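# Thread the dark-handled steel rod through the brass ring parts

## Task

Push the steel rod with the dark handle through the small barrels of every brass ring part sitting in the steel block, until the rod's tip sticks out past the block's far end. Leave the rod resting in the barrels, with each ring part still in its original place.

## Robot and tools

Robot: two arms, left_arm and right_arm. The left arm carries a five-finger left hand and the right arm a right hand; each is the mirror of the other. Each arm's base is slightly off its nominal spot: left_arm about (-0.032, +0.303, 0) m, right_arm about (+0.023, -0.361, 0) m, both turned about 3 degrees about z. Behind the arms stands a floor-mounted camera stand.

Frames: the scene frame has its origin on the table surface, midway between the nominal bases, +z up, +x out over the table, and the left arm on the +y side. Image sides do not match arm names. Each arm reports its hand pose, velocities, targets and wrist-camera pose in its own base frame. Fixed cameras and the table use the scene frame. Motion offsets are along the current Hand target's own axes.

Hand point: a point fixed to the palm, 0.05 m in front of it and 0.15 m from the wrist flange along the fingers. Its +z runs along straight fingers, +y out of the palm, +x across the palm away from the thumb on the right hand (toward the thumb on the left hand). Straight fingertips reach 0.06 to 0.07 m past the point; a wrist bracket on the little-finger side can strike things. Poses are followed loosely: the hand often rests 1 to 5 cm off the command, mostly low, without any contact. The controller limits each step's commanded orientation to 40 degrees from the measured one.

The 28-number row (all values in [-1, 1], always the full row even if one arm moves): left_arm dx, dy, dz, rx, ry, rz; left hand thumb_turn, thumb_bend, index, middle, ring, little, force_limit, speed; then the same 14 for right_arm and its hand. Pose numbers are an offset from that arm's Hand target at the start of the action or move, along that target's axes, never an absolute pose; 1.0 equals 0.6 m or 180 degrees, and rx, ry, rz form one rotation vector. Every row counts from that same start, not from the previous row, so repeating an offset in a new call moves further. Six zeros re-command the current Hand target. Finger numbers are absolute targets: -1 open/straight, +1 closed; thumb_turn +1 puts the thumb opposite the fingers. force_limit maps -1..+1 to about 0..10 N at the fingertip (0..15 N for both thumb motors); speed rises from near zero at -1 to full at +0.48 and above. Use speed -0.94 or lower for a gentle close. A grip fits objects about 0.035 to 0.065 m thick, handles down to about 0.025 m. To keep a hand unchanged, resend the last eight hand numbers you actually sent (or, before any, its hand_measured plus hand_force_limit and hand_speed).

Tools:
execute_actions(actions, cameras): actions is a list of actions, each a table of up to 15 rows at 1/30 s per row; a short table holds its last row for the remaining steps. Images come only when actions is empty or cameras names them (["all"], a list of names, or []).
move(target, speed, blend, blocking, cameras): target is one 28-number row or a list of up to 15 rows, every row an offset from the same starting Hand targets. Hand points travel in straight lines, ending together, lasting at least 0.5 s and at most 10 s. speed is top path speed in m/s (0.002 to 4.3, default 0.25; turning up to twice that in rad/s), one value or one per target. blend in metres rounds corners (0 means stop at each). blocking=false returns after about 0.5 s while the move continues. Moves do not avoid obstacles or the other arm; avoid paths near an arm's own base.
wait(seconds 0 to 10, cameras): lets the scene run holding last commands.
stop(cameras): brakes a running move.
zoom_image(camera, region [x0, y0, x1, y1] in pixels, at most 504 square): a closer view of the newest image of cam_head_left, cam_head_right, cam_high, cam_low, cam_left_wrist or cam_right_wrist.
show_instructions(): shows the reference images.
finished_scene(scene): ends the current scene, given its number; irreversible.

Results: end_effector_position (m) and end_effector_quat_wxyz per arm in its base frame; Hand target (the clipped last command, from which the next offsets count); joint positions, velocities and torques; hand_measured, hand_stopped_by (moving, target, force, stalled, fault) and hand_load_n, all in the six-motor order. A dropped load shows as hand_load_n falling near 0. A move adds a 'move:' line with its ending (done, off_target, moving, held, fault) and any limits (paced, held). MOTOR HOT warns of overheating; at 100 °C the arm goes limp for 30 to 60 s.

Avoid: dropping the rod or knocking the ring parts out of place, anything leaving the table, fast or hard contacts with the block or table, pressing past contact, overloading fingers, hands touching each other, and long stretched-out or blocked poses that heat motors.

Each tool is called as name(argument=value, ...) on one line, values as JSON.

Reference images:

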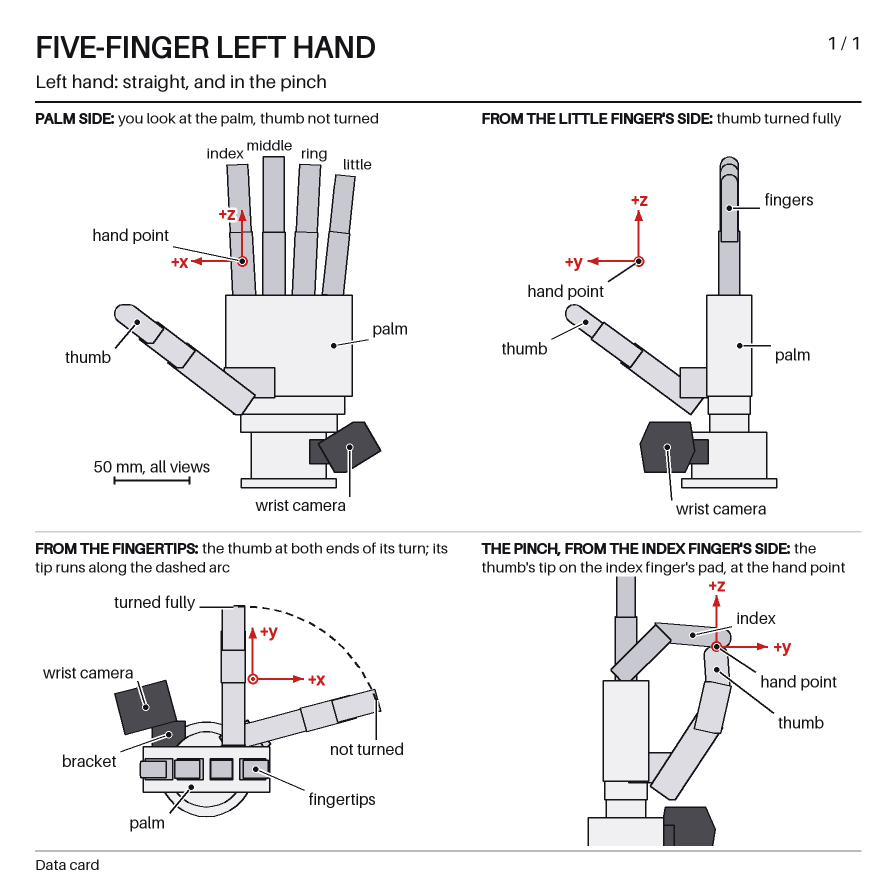

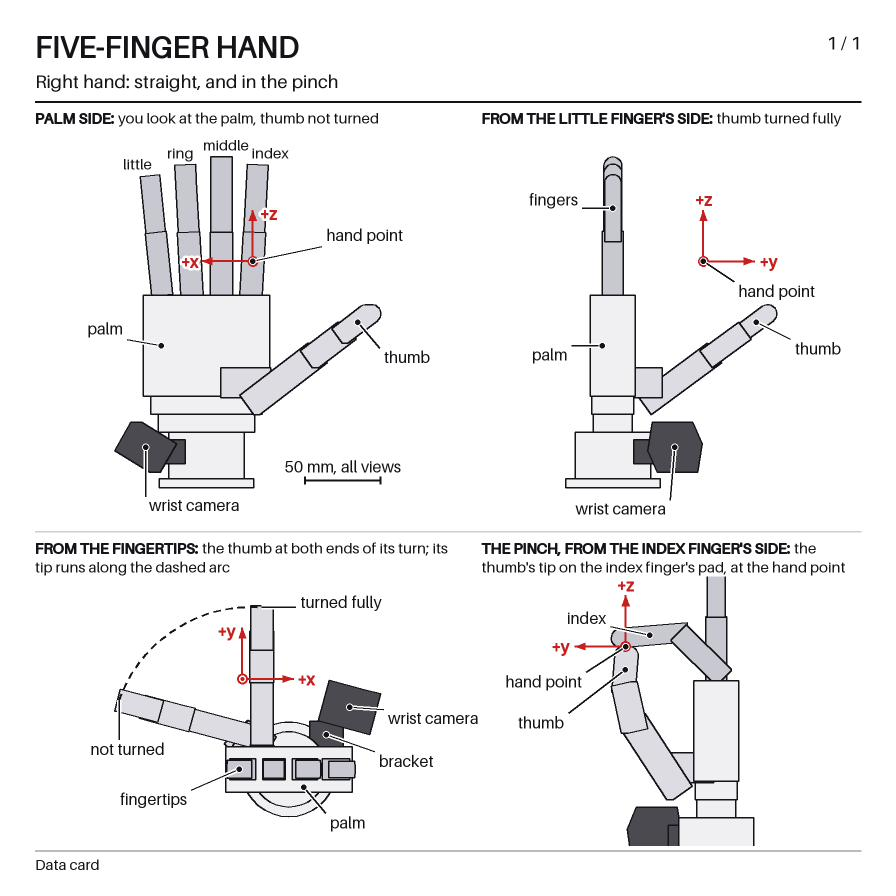

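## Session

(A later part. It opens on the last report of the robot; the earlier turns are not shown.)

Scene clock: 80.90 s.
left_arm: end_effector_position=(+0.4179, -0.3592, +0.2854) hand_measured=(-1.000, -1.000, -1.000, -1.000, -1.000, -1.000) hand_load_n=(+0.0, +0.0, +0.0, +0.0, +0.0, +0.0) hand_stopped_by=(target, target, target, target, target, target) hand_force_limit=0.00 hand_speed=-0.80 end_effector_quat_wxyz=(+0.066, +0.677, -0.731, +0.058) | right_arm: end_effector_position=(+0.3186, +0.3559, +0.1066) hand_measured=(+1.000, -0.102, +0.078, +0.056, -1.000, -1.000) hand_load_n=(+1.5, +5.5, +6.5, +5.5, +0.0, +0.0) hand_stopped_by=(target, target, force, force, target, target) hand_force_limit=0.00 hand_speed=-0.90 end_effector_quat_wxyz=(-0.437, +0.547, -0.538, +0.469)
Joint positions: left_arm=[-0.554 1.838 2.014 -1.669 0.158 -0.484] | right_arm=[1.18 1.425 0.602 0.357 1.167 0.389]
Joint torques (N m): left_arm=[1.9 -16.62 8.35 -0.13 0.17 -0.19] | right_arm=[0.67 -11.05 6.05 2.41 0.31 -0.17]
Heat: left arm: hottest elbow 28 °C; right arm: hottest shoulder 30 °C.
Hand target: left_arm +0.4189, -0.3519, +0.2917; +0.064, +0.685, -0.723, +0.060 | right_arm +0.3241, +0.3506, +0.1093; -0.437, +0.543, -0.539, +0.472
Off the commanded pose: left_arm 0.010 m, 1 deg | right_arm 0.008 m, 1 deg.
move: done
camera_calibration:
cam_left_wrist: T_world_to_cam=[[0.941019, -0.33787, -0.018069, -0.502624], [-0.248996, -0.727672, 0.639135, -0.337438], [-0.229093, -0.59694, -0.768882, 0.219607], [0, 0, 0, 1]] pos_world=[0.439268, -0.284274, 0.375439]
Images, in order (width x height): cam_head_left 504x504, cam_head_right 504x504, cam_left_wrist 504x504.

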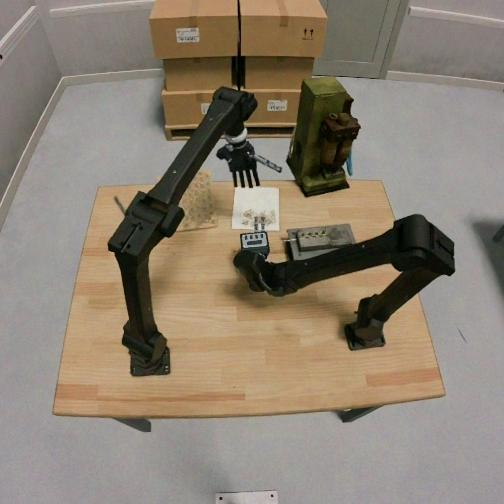

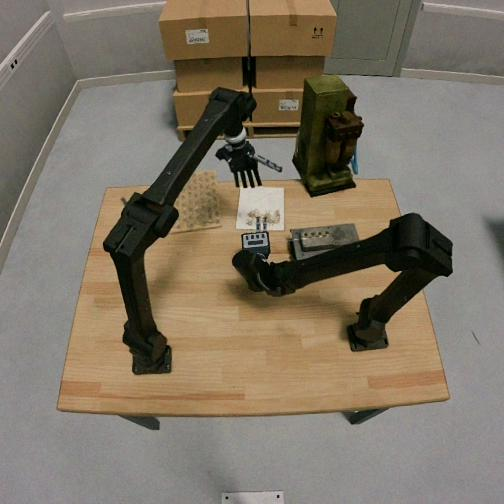

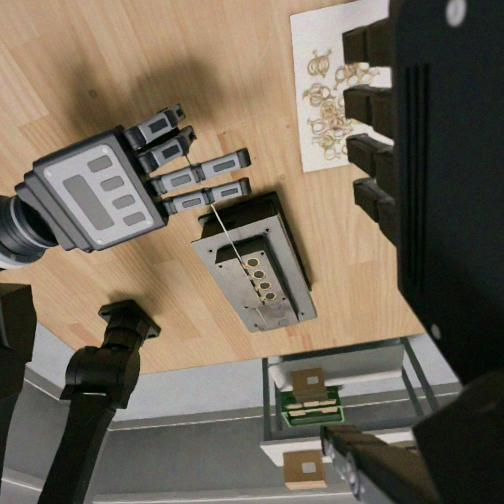

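execute_actions(actions=[], cameras=["cam_right_wrist", "cam_left_wrist", "cam_head_left", "cam_head_right"])

zoom_image(camera="cam_right_wrist", region=[200, 80, 350, 280])

zoom_image(camera="cam_left_wrist", region=[227, 245, 257, 280])

Scene clock: 81.23 s.
left_arm: end_effector_position=(+0.4179, -0.3592, +0.2854) hand_measured=(-1.000, -1.000, -1.000, -1.000, -1.000, -1.000) hand_load_n=(+0.0, +0.0, +0.0, +0.0, +0.0, +0.0) hand_stopped_by=(target, target, target, target, target, target) hand_force_limit=0.00 hand_speed=-0.80 end_effector_quat_wxyz=(+0.066, +0.677, -0.731, +0.058) | right_arm: end_effector_position=(+0.3185, +0.3558, +0.1064) hand_measured=(+1.000, -0.102, +0.078, +0.056, -1.000, -1.000) hand_load_n=(+1.5, +6.0, +6.5, +5.0, +0.0, +0.0) hand_stopped_by=(target, target, force, force, target, target) hand_force_limit=0.00 hand_speed=-0.90 end_effector_quat_wxyz=(-0.437, +0.547, -0.537, +0.469)
Joint positions: left_arm=[-0.554 1.838 2.014 -1.669 0.158 -0.484] | right_arm=[1.18 1.425 0.601 0.358 1.167 0.389]
Joint velocities: within noise
Joint torques (N m): left_arm=[1.96 -16.56 8.35 -0.13 0.17 -0.18] | right_arm=[0.56 -11.11 5.98 2.32 0.31 -0.2]
Heat: left arm: hottest elbow 28 °C; right arm: hottest shoulder 30 °C.
Hand target: left_arm +0.4189, -0.3519, +0.2917; +0.064, +0.685, -0.723, +0.060 | right_arm +0.3240, +0.3506, +0.1092; -0.437, +0.543, -0.539, +0.472
Off the commanded pose: left_arm 0.010 m, 1 deg | right_arm 0.008 m, 1 deg.
camera_calibration:
cam_left_wrist: T_world_to_cam=[[0.941019, -0.33787, -0.018069, -0.502624], [-0.248996, -0.727672, 0.639135, -0.337438], [-0.229093, -0.59694, -0.768882, 0.219607], [0, 0, 0, 1]] pos_world=[0.439268, -0.284274, 0.375439]
cam_right_wrist: T_world_to_cam=[[-0.153024, -0.266355, -0.951651, 0.247841], [-0.562802, 0.815054, -0.137626, -0.100994], [0.812304, 0.514531, -0.274628, -0.300422], [0, 0, 0, 1]] pos_world=[0.22512, 0.302905, 0.139454]
Images, in order (width x height): cam_head_left 504x504, cam_head_right 504x504, cam_left_wrist 504x504, cam_right_wrist 504x504.

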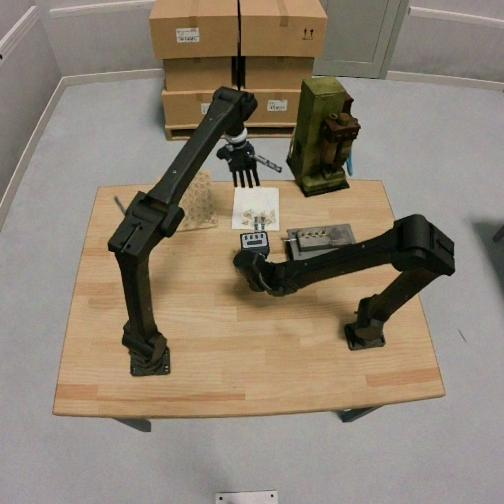

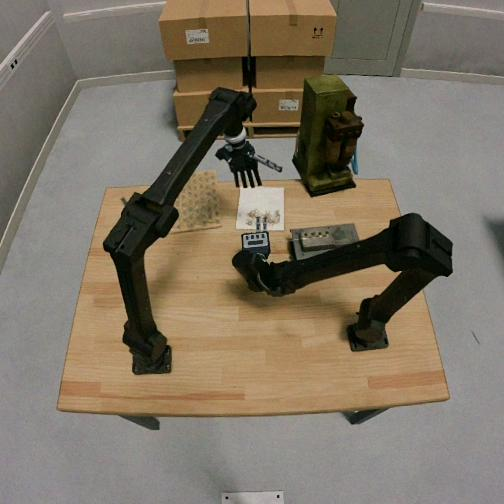

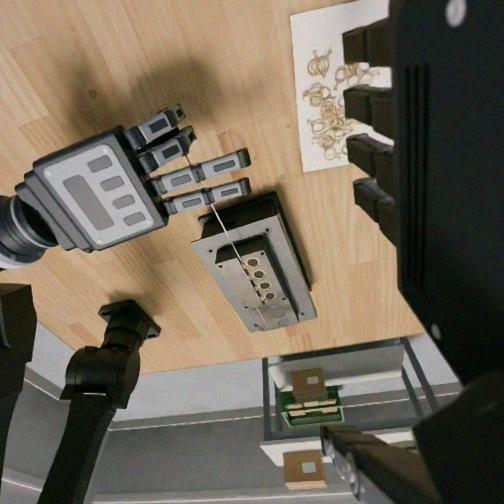

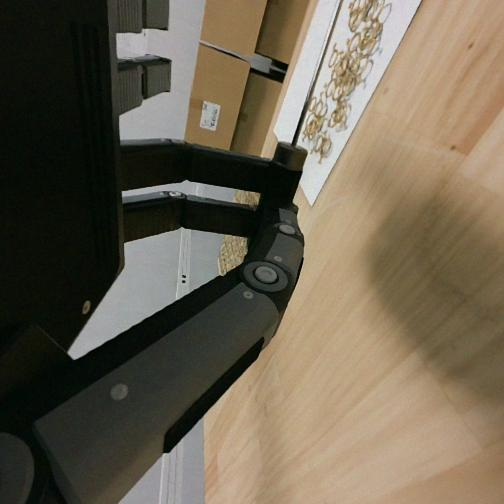

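Scaled by 2.520 from the camera's 504x504 image, which has a finer 720x720 frame.

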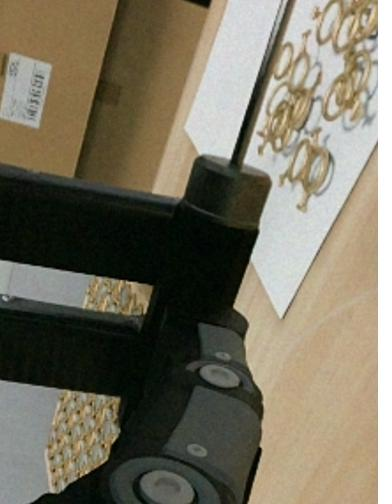

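Scaled by 14.400 from the camera's 504x504 image, which has a finer 720x720 frame.

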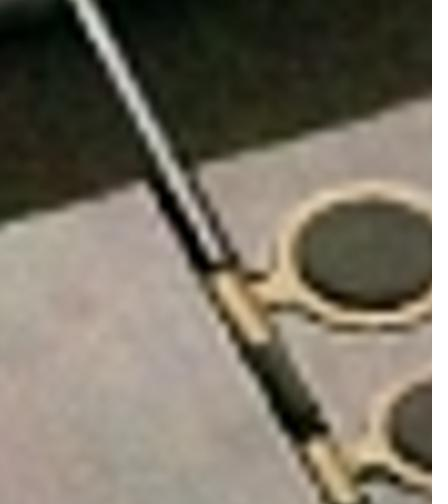

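move(target=[0,0,0,0,0,0,-1,-1,-1,-1,-1,-1,0,-0.8,0.0166,0.0005,0.0009,0,0,0,1,-0.1,0.32,0.32,-1,-1,0,-0.9], speed=0.03, cameras=["cam_left_wrist","cam_head_left","cam_head_right","cam_right_wrist"])

zoom_image(camera="cam_left_wrist", region=[227, 245, 272, 305])

zoom_image(camera="cam_right_wrist", region=[200, 80, 350, 280])

zoom_image(camera="cam_head_left", region=[265, 220, 325, 250])

zoom_image(camera="cam_head_right", region=[270, 220, 330, 250])

Scene clock: 84.07 s.
left_arm: end_effector_position=(+0.4179, -0.3592, +0.2854) hand_measured=(-1.000, -1.000, -1.000, -1.000, -1.000, -1.000) hand_load_n=(+0.5, +0.0, +0.0, +0.0, +0.0, +0.0) hand_stopped_by=(target, target, target, target, target, target) hand_force_limit=0.00 hand_speed=-0.80 end_effector_quat_wxyz=(+0.066, +0.677, -0.731, +0.058) | right_arm: end_effector_position=(+0.3186, +0.3467, +0.1071) hand_measured=(+1.000, -0.102, +0.078, +0.056, -1.000, -1.000) hand_load_n=(+1.5, +6.0, +6.5, +5.5, +0.0, +0.0) hand_stopped_by=(target, target, force, force, target, target) hand_force_limit=0.00 hand_speed=-0.90 end_effector_quat_wxyz=(-0.438, +0.547, -0.537, +0.469)
Joint positions: left_arm=[-0.554 1.838 2.014 -1.669 0.158 -0.484] | right_arm=[1.169 1.403 0.577 0.373 1.156 0.377]
Joint torques (N m): left_arm=[1.9 -16.56 8.36 -0.12 0.16 -0.19] | right_arm=[0.56 -10.52 5.87 2.45 0.31 -0.17]
Heat: left arm: hottest elbow 28 °C; right arm: hottest shoulder 30 °C.
Hand target: left_arm +0.4189, -0.3519, +0.2917; +0.064, +0.685, -0.723, +0.060 | right_arm +0.3241, +0.3408, +0.1094; -0.437, +0.543, -0.539, +0.472
Off the commanded pose: left_arm 0.010 m, 1 deg | right_arm 0.009 m, 1 deg.
move: done
camera_calibration:
cam_left_wrist: T_world_to_cam=[[0.941019, -0.33787, -0.018069, -0.502624], [-0.248996, -0.727672, 0.639135, -0.337438], [-0.229093, -0.59694, -0.768882, 0.219607], [0, 0, 0, 1]] pos_world=[0.439268, -0.284274, 0.375439]
cam_right_wrist: T_world_to_cam=[[-0.15248, -0.264795, -0.952173, 0.245365], [-0.563967, 0.814489, -0.136193, -0.0930077], [0.811598, 0.516227, -0.273529, -0.296155], [0, 0, 0, 1]] pos_world=[0.225318, 0.293608, 0.139956]
Images, in order (width x height): cam_head_left 504x504, cam_head_right 504x504, cam_left_wrist 504x504, cam_right_wrist 504x504.

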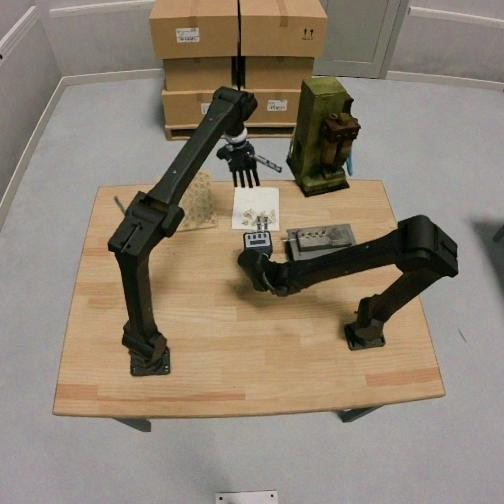

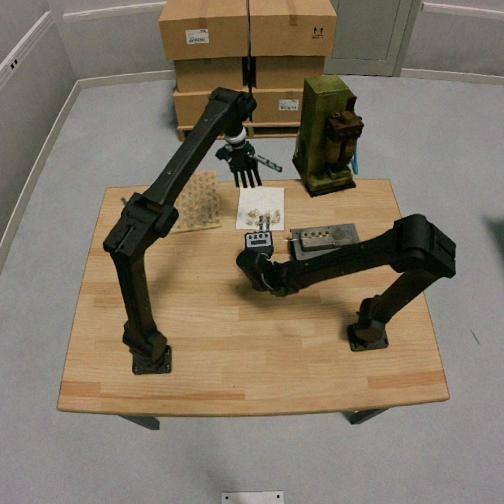

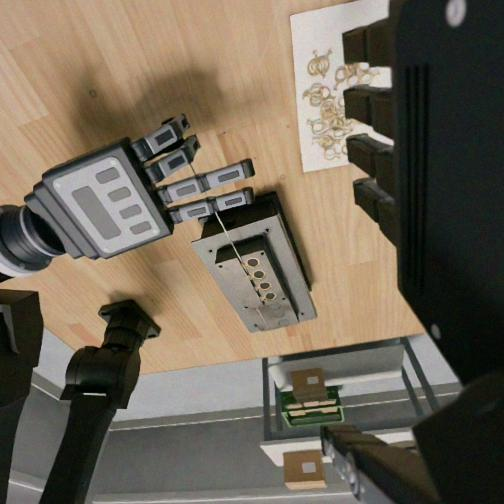

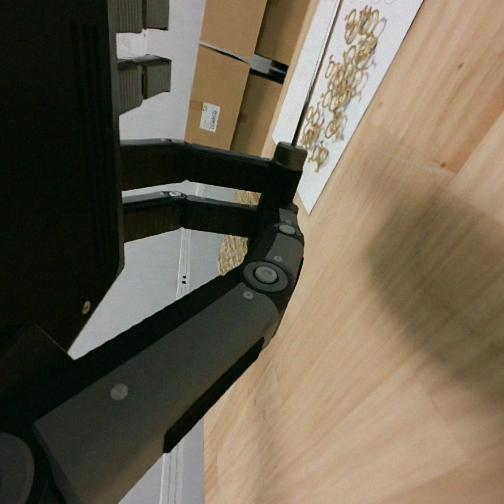

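Scaled by 8.400 from the camera's 504x504 image, which has a finer 720x720 frame.

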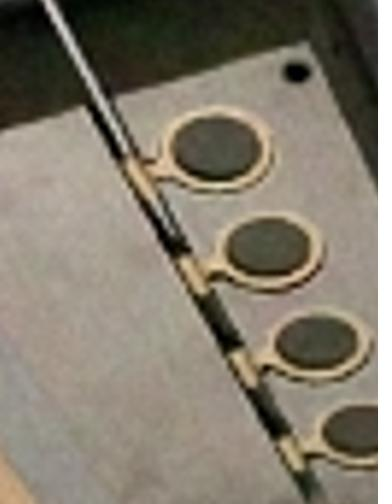

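Scaled by 2.520 from the camera's 504x504 image, which has a finer 720x720 frame.

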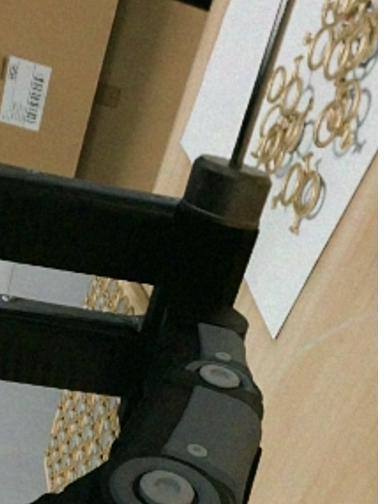

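Scaled by 8.400 from the camera's 504x504 image, which has a finer 720x720 frame.

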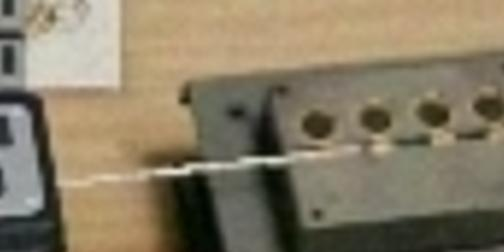

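Scaled by 8.400 from the camera's 504x504 image, which has a finer 720x720 frame.

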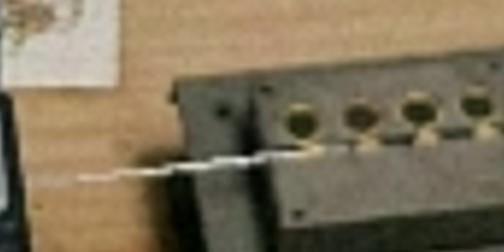

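move(target=[0,0,0,0,0,0,-1,-1,-1,-1,-1,-1,0,-0.8,0.02,0.0005,0.0009,0,0,0,1,-0.1,0.32,0.32,-1,-1,0,-0.9], speed=0.03, cameras=["cam_left_wrist","cam_head_left","cam_head_right","cam_right_wrist"])

zoom_image(camera="cam_left_wrist", region=[227, 245, 272, 305])

zoom_image(camera="cam_right_wrist", region=[200, 80, 350, 280])

zoom_image(camera="cam_left_wrist", region=[190, 190, 270, 290])

zoom_image(camera="cam_head_right", region=[270, 220, 330, 250])

Scene clock: 85.33 s.
left_arm: end_effector_position=(+0.4179, -0.3592, +0.2854) hand_measured=(-1.000, -1.000, -1.000, -1.000, -1.000, -1.000) hand_load_n=(+0.0, +0.0, +0.0, +0.0, +0.0, +0.0) hand_stopped_by=(target, target, target, target, target, target) hand_force_limit=0.00 hand_speed=-0.80 end_effector_quat_wxyz=(+0.066, +0.677, -0.731, +0.058) | right_arm: end_effector_position=(+0.3187, +0.3355, +0.1076) hand_measured=(+1.000, -0.102, +0.078, +0.056, -1.000, -1.000) hand_load_n=(+1.5, +6.0, +6.5, +5.5, +0.0, +0.0) hand_stopped_by=(target, target, force, force, target, target) hand_force_limit=0.00 hand_speed=-0.90 end_effector_quat_wxyz=(-0.439, +0.547, -0.537, +0.468)
Joint positions: left_arm=[-0.554 1.838 2.014 -1.669 0.158 -0.484] | right_arm=[1.155 1.376 0.548 0.389 1.142 0.362]
Joint torques (N m): left_arm=[1.96 -16.62 8.34 -0.12 0.16 -0.18] | right_arm=[0.5 -10.05 5.85 2.37 0.33 -0.2]
Heat: left arm: hottest elbow 28 °C; right arm: hottest shoulder 30 °C.
Hand target: left_arm +0.4189, -0.3519, +0.2917; +0.064, +0.685, -0.723, +0.060 | right_arm +0.3243, +0.3286, +0.1094; -0.437, +0.543, -0.539, +0.472
Off the commanded pose: left_arm 0.010 m, 1 deg | right_arm 0.009 m, 1 deg.
move: done
camera_calibration:
cam_left_wrist: T_world_to_cam=[[0.941019, -0.33787, -0.018069, -0.502624], [-0.248996, -0.727672, 0.639135, -0.337438], [-0.229093, -0.59694, -0.768882, 0.219607], [0, 0, 0, 1]] pos_world=[0.439268, -0.284274, 0.375439]
cam_right_wrist: T_world_to_cam=[[-0.152114, -0.26333, -0.952638, 0.242314], [-0.565198, 0.81388, -0.134726, -0.0833713], [0.81081, 0.517935, -0.272636, -0.290671], [0, 0, 0, 1]] pos_world=[0.225417, 0.282212, 0.140358]
Images, in order (width x height): cam_head_left 504x504, cam_head_right 504x504, cam_left_wrist 504x504, cam_right_wrist 504x504.

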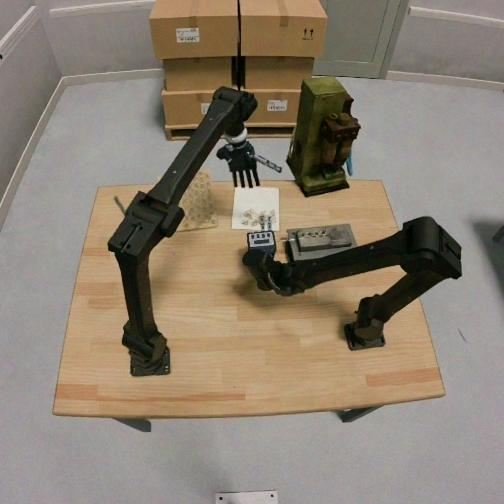

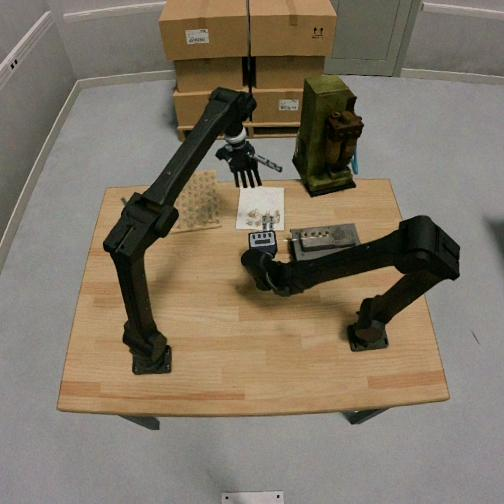

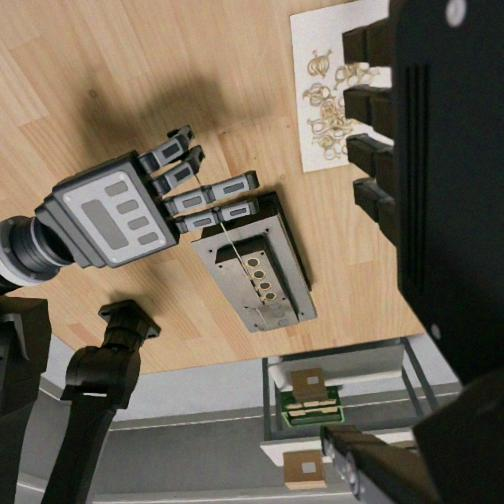

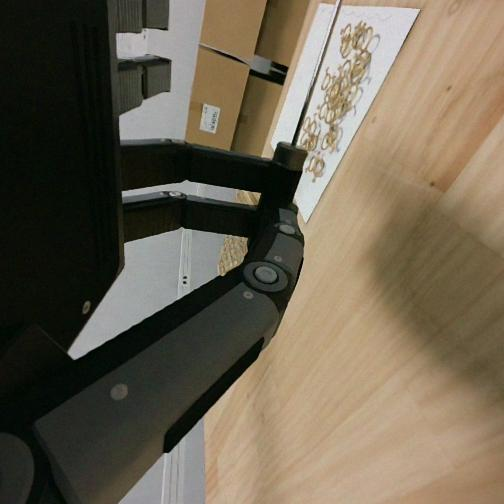

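Scaled by 8.400 from the camera's 504x504 image, which has a finer 720x720 frame.

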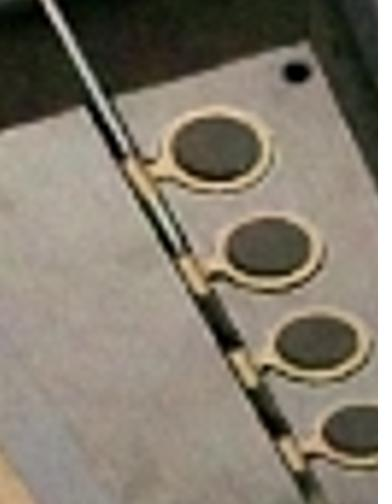

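Scaled by 2.520 from the camera's 504x504 image, which has a finer 720x720 frame.

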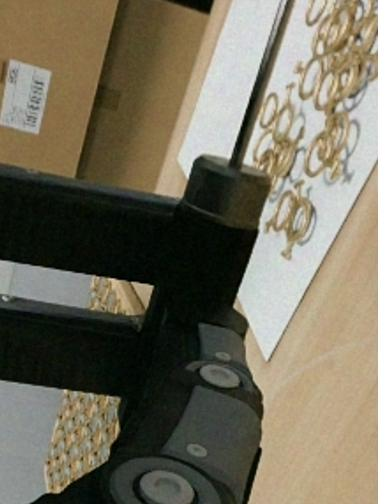

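Scaled by 5.040 from the camera's 504x504 image, which has a finer 720x720 frame.

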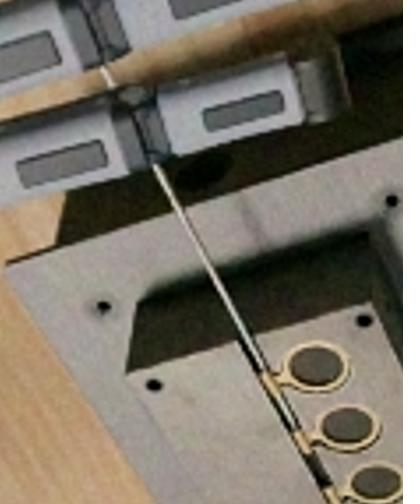

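Scaled by 8.400 from the camera's 504x504 image, which has a finer 720x720 frame.

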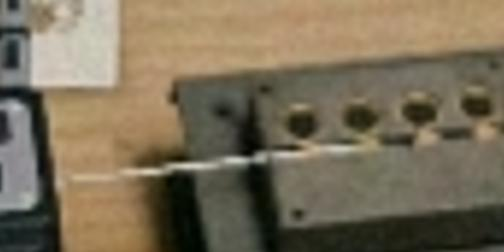

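move(target=[0,0,0,0,0,0,-1,-1,-1,-1,-1,-1,0,-0.8,0.02,0.0005,0.0009,0,0,0,1,-0.1,0.32,0.32,-1,-1,0,-0.9], speed=0.03, cameras=["cam_left_wrist","cam_head_left","cam_head_right","cam_right_wrist"])

zoom_image(camera="cam_left_wrist", region=[227, 245, 272, 305])

zoom_image(camera="cam_right_wrist", region=[200, 80, 350, 280])

zoom_image(camera="cam_head_left", region=[265, 220, 325, 250])

Scene clock: 86.53 s.
left_arm: end_effector_position=(+0.4179, -0.3592, +0.2854) hand_measured=(-1.000, -1.000, -1.000, -1.000, -1.000, -1.000) hand_load_n=(+0.0, +0.0, +0.0, +0.0, +0.0, +0.0) hand_stopped_by=(target, target, target, target, target, target) hand_force_limit=0.00 hand_speed=-0.80 end_effector_quat_wxyz=(+0.066, +0.677, -0.731, +0.058) | right_arm: end_effector_position=(+0.3192, +0.3236, +0.1079) hand_measured=(+1.000, -0.102, +0.078, +0.056, -1.000, -1.000) hand_load_n=(+1.5, +5.5, +6.5, +5.0, +0.0, +0.0) hand_stopped_by=(target, target, force, force, target, target) hand_force_limit=0.00 hand_speed=-0.90 end_effector_quat_wxyz=(-0.439, +0.547, -0.538, +0.467)
Joint positions: left_arm=[-0.554 1.838 2.014 -1.669 0.158 -0.484] | right_arm=[1.139 1.347 0.518 0.405 1.127 0.348]
Joint torques (N m): left_arm=[1.9 -16.56 8.34 -0.13 0.16 -0.19] | right_arm=[0.73 -9.64 5.87 2.33 0.32 -0.23]
Heat: left arm: hottest elbow 28 °C; right arm: hottest shoulder 30 °C.
Hand target: left_arm +0.4189, -0.3519, +0.2917; +0.064, +0.685, -0.723, +0.060 | right_arm +0.3245, +0.3165, +0.1095; -0.437, +0.543, -0.539, +0.472
Off the commanded pose: left_arm 0.010 m, 1 deg | right_arm 0.009 m, 1 deg.
move: done
camera_calibration:
cam_left_wrist: T_world_to_cam=[[0.941019, -0.33787, -0.018069, -0.502624], [-0.248996, -0.727672, 0.639135, -0.337438], [-0.229093, -0.59694, -0.768882, 0.219607], [0, 0, 0, 1]] pos_world=[0.439268, -0.284274, 0.375439]
cam_right_wrist: T_world_to_cam=[[-0.152202, -0.262253, -0.952921, 0.239312], [-0.565307, 0.81397, -0.13372, -0.0735049], [0.810718, 0.51834, -0.272141, -0.284989], [0, 0, 0, 1]] pos_world=[0.225917, 0.270312, 0.140659]
Images, in order (width x height): cam_head_left 504x504, cam_head_right 504x504, cam_left_wrist 504x504, cam_right_wrist 504x504.

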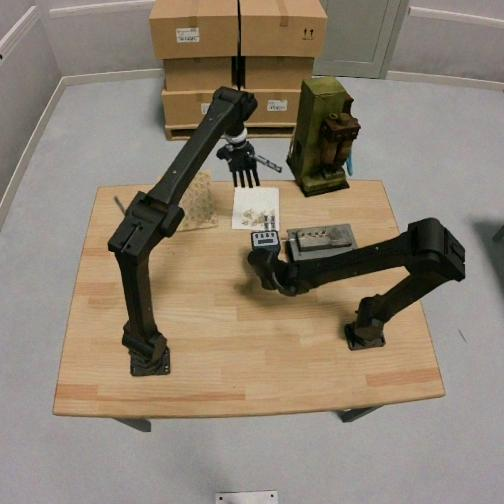

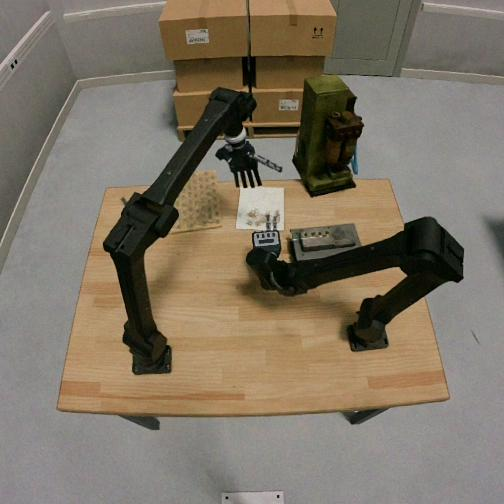

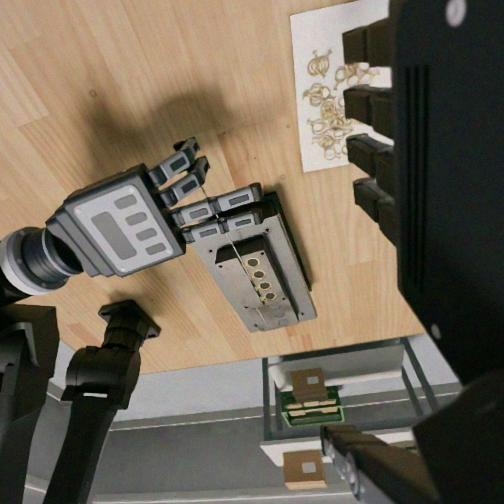

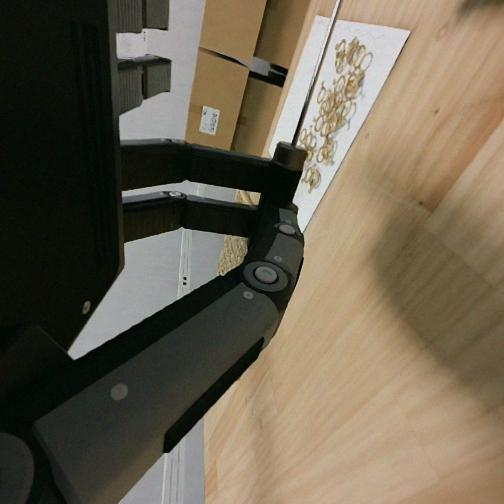

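Scaled by 8.400 from the camera's 504x504 image, which has a finer 720x720 frame.

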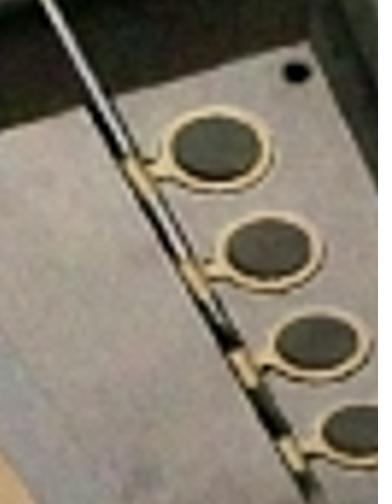

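Scaled by 2.520 from the camera's 504x504 image, which has a finer 720x720 frame.

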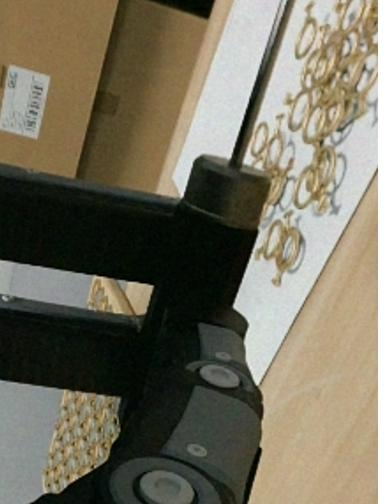

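Scaled by 8.400 from the camera's 504x504 image, which has a finer 720x720 frame.

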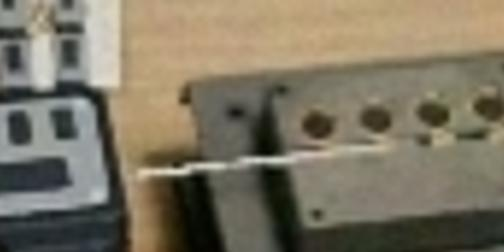

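move(target=[0,0,0,0,0,0,-1,-1,-1,-1,-1,-1,0,-0.8,0.03,0.0008,0.0013,0,0,0,1,-0.1,0.32,0.32,-1,-1,0,-0.9], speed=0.03, cameras=["cam_left_wrist","cam_head_left","cam_right_wrist"])

zoom_image(camera="cam_left_wrist", region=[227, 245, 272, 305])

zoom_image(camera="cam_right_wrist", region=[200, 80, 350, 280])

zoom_image(camera="cam_head_left", region=[265, 220, 325, 250])

Scene clock: 87.87 s.
left_arm: end_effector_position=(+0.4179, -0.3592, +0.2854) hand_measured=(-1.000, -1.000, -1.000, -1.000, -1.000, -1.000) hand_load_n=(+0.0, +0.0, +0.0, +0.0, +0.0, +0.0) hand_stopped_by=(target, target, target, target, target, target) hand_force_limit=0.00 hand_speed=-0.80 end_effector_quat_wxyz=(+0.066, +0.677, -0.731, +0.058) | right_arm: end_effector_position=(+0.3195, +0.3062, +0.1083) hand_measured=(+1.000, -0.102, +0.078, +0.056, -1.000, -1.000) hand_load_n=(+1.5, +6.0, +6.5, +5.0, +0.0, +0.0) hand_stopped_by=(target, target, force, force, target, target) hand_force_limit=0.00 hand_speed=-0.90 end_effector_quat_wxyz=(-0.440, +0.547, -0.538, +0.467)
Joint positions: left_arm=[-0.554 1.838 2.014 -1.669 0.158 -0.484] | right_arm=[1.115 1.304 0.475 0.425 1.103 0.327]
Joint torques (N m): left_arm=[1.96 -16.56 8.36 -0.12 0.16 -0.19] | right_arm=[0.5 -8.47 5.91 2.4 0.32 -0.22]
Heat: left arm: hottest elbow 28 °C; right arm: hottest shoulder 30 °C.
Hand target: left_arm +0.4189, -0.3519, +0.2917; +0.064, +0.685, -0.723, +0.060 | right_arm +0.3246, +0.2986, +0.1096; -0.437, +0.543, -0.539, +0.472
Off the commanded pose: left_arm 0.010 m, 1 deg | right_arm 0.009 m, 1 deg.
move: done
camera_calibration:
cam_left_wrist: T_world_to_cam=[[0.941019, -0.33787, -0.018069, -0.502624], [-0.248996, -0.727672, 0.639135, -0.337438], [-0.229093, -0.59694, -0.768882, 0.219607], [0, 0, 0, 1]] pos_world=[0.439268, -0.284274, 0.375439]
cam_right_wrist: T_world_to_cam=[[-0.152135, -0.260423, -0.953433, 0.234614], [-0.566132, 0.813691, -0.131918, -0.0588304], [0.810154, 0.519699, -0.271224, -0.276403], [0, 0, 0, 1]] pos_world=[0.226316, 0.252615, 0.14096]
Images, in order (width x height): cam_head_left 504x504, cam_left_wrist 504x504, cam_right_wrist 504x504.

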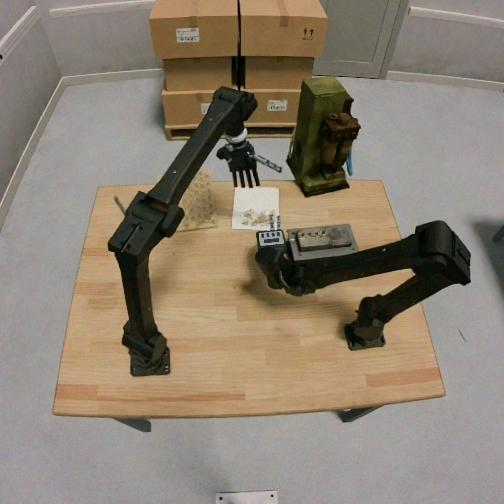

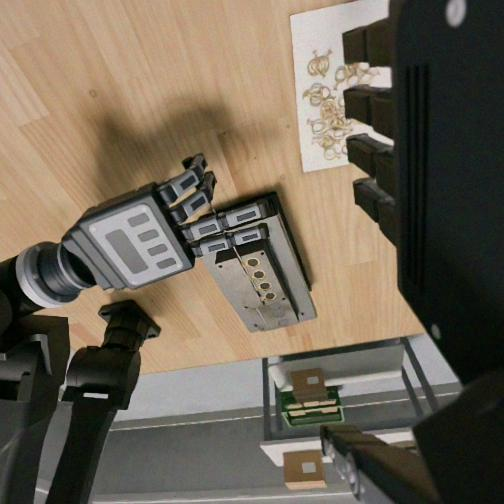

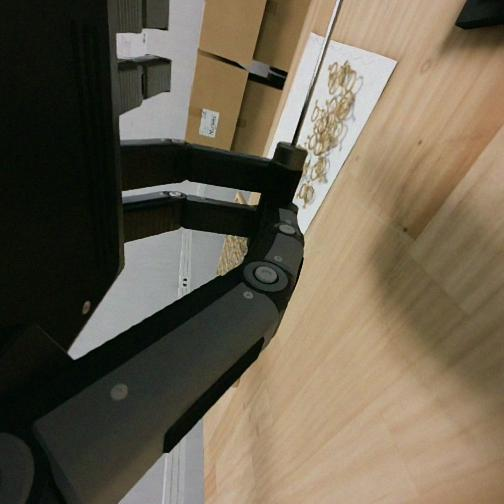

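Scaled by 8.400 from the camera's 504x504 image, which has a finer 720x720 frame.

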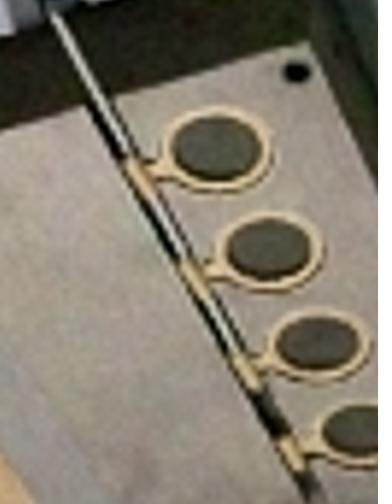

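Scaled by 2.520 from the camera's 504x504 image, which has a finer 720x720 frame.

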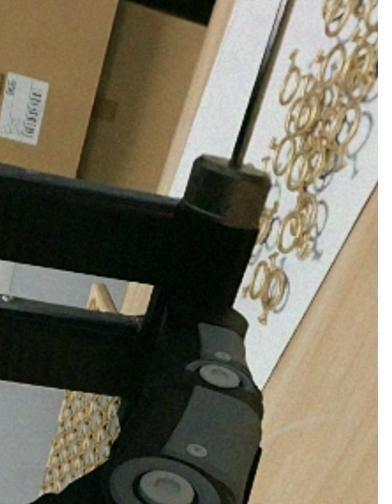

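Scaled by 8.400 from the camera's 504x504 image, which has a finer 720x720 frame.

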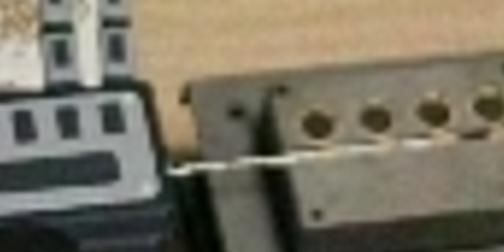

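zoom_image(camera="cam_left_wrist", region=[245, 275, 275, 310])

zoom_image(camera="cam_head_left", region=[300, 225, 330, 245])

Scaled by 14.400 from the camera's 504x504 image, which has a finer 720x720 frame.

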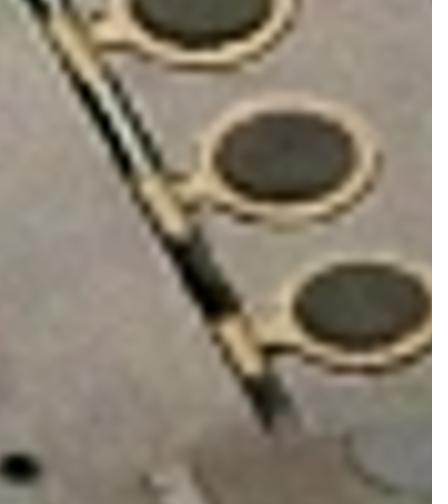

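Scaled by 16.800 from the camera's 504x504 image, which has a finer 720x720 frame.

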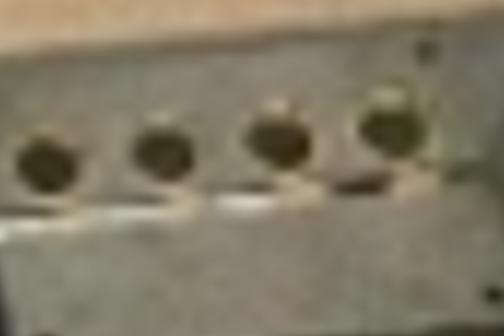

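move(target=[0,0,0,0,0,0,-1,-1,-1,-1,-1,-1,0,-0.8,0.025,0.0006,0.0011,0,0,0,1,-0.1,0.32,0.32,-1,-1,0,-0.9], speed=0.03, cameras=["cam_left_wrist","cam_head_left","cam_right_wrist"])

zoom_image(camera="cam_left_wrist", region=[245, 275, 275, 310])

zoom_image(camera="cam_right_wrist", region=[200, 80, 350, 280])

zoom_image(camera="cam_left_wrist", region=[190, 190, 290, 310])

Scene clock: 89.27 s.
left_arm: end_effector_position=(+0.4179, -0.3592, +0.2854) hand_measured=(-1.000, -1.000, -1.000, -1.000, -1.000, -1.000) hand_load_n=(+0.0, +0.0, +0.0, +0.0, +0.0, +0.0) hand_stopped_by=(target, target, target, target, target, target) hand_force_limit=0.00 hand_speed=-0.80 end_effector_quat_wxyz=(+0.066, +0.677, -0.731, +0.058) | right_arm: end_effector_position=(+0.3201, +0.2913, +0.1087) hand_measured=(+1.000, -0.102, +0.078, +0.056, -1.000, -1.000) hand_load_n=(+1.5, +6.0, +6.0, +5.5, +0.0, +0.0) hand_stopped_by=(target, target, force, force, target, target) hand_force_limit=0.00 hand_speed=-0.90 end_effector_quat_wxyz=(-0.440, +0.547, -0.538, +0.466)
Joint positions: left_arm=[-0.554 1.838 2.014 -1.669 0.158 -0.484] | right_arm=[1.091 1.266 0.44 0.44 1.081 0.308]
Joint torques (N m): left_arm=[1.9 -16.62 8.35 -0.12 0.16 -0.18] | right_arm=[0.38 -8.41 5.93 2.41 0.3 -0.23]
Heat: left arm: hottest elbow 28 °C; right arm: hottest shoulder 30 °C.
Hand target: left_arm +0.4189, -0.3519, +0.2917; +0.064, +0.685, -0.723, +0.060 | right_arm +0.3249, +0.2836, +0.1100; -0.437, +0.543, -0.539, +0.472
Off the commanded pose: left_arm 0.010 m, 1 deg | right_arm 0.009 m, 1 deg.
move: done
camera_calibration:
cam_left_wrist: T_world_to_cam=[[0.941019, -0.33787, -0.018069, -0.502624], [-0.248996, -0.727672, 0.639135, -0.337438], [-0.229093, -0.59694, -0.768882, 0.219607], [0, 0, 0, 1]] pos_world=[0.439268, -0.284274, 0.375439]
cam_right_wrist: T_world_to_cam=[[-0.152155, -0.259409, -0.953706, 0.230994], [-0.56589, 0.813988, -0.131123, -0.0466082], [0.81032, 0.519742, -0.270649, -0.269085], [0, 0, 0, 1]] pos_world=[0.226816, 0.237715, 0.141361]
Images, in order (width x height): cam_head_left 504x504, cam_left_wrist 504x504, cam_right_wrist 504x504.

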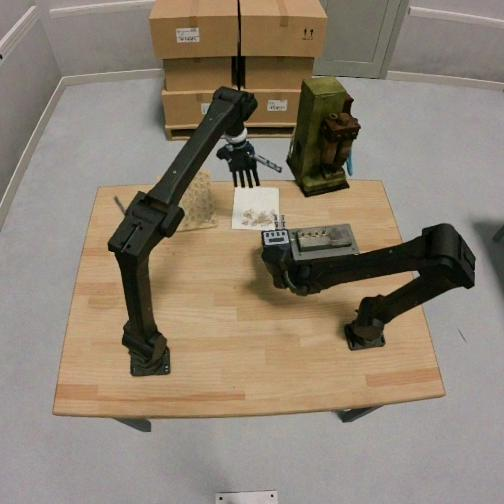

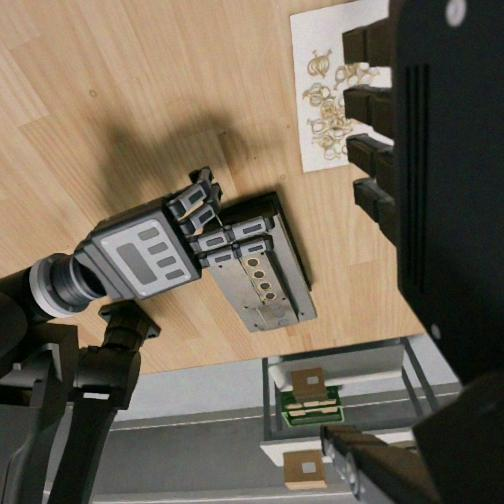

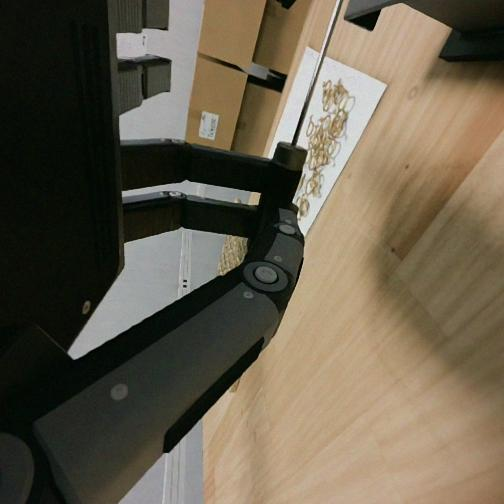

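Scaled by 14.400 from the camera's 504x504 image, which has a finer 720x720 frame.

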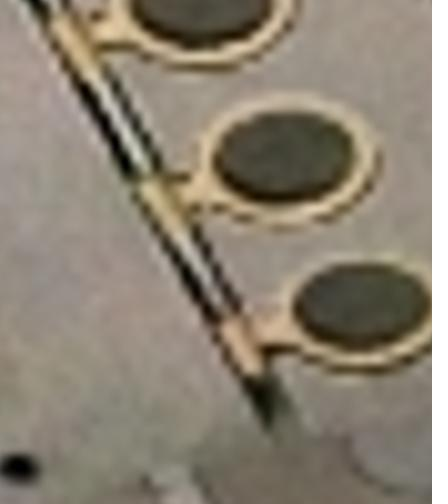

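Scaled by 2.520 from the camera's 504x504 image, which has a finer 720x720 frame.

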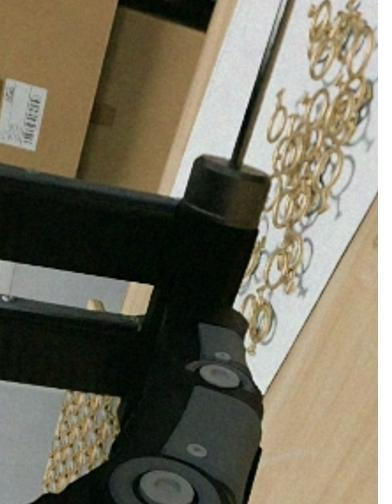

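Scaled by 4.200 from the camera's 504x504 image, which has a finer 720x720 frame.

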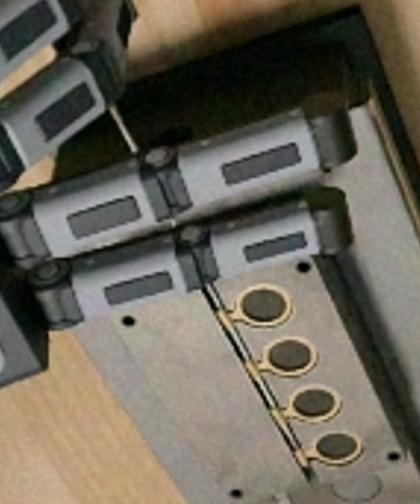

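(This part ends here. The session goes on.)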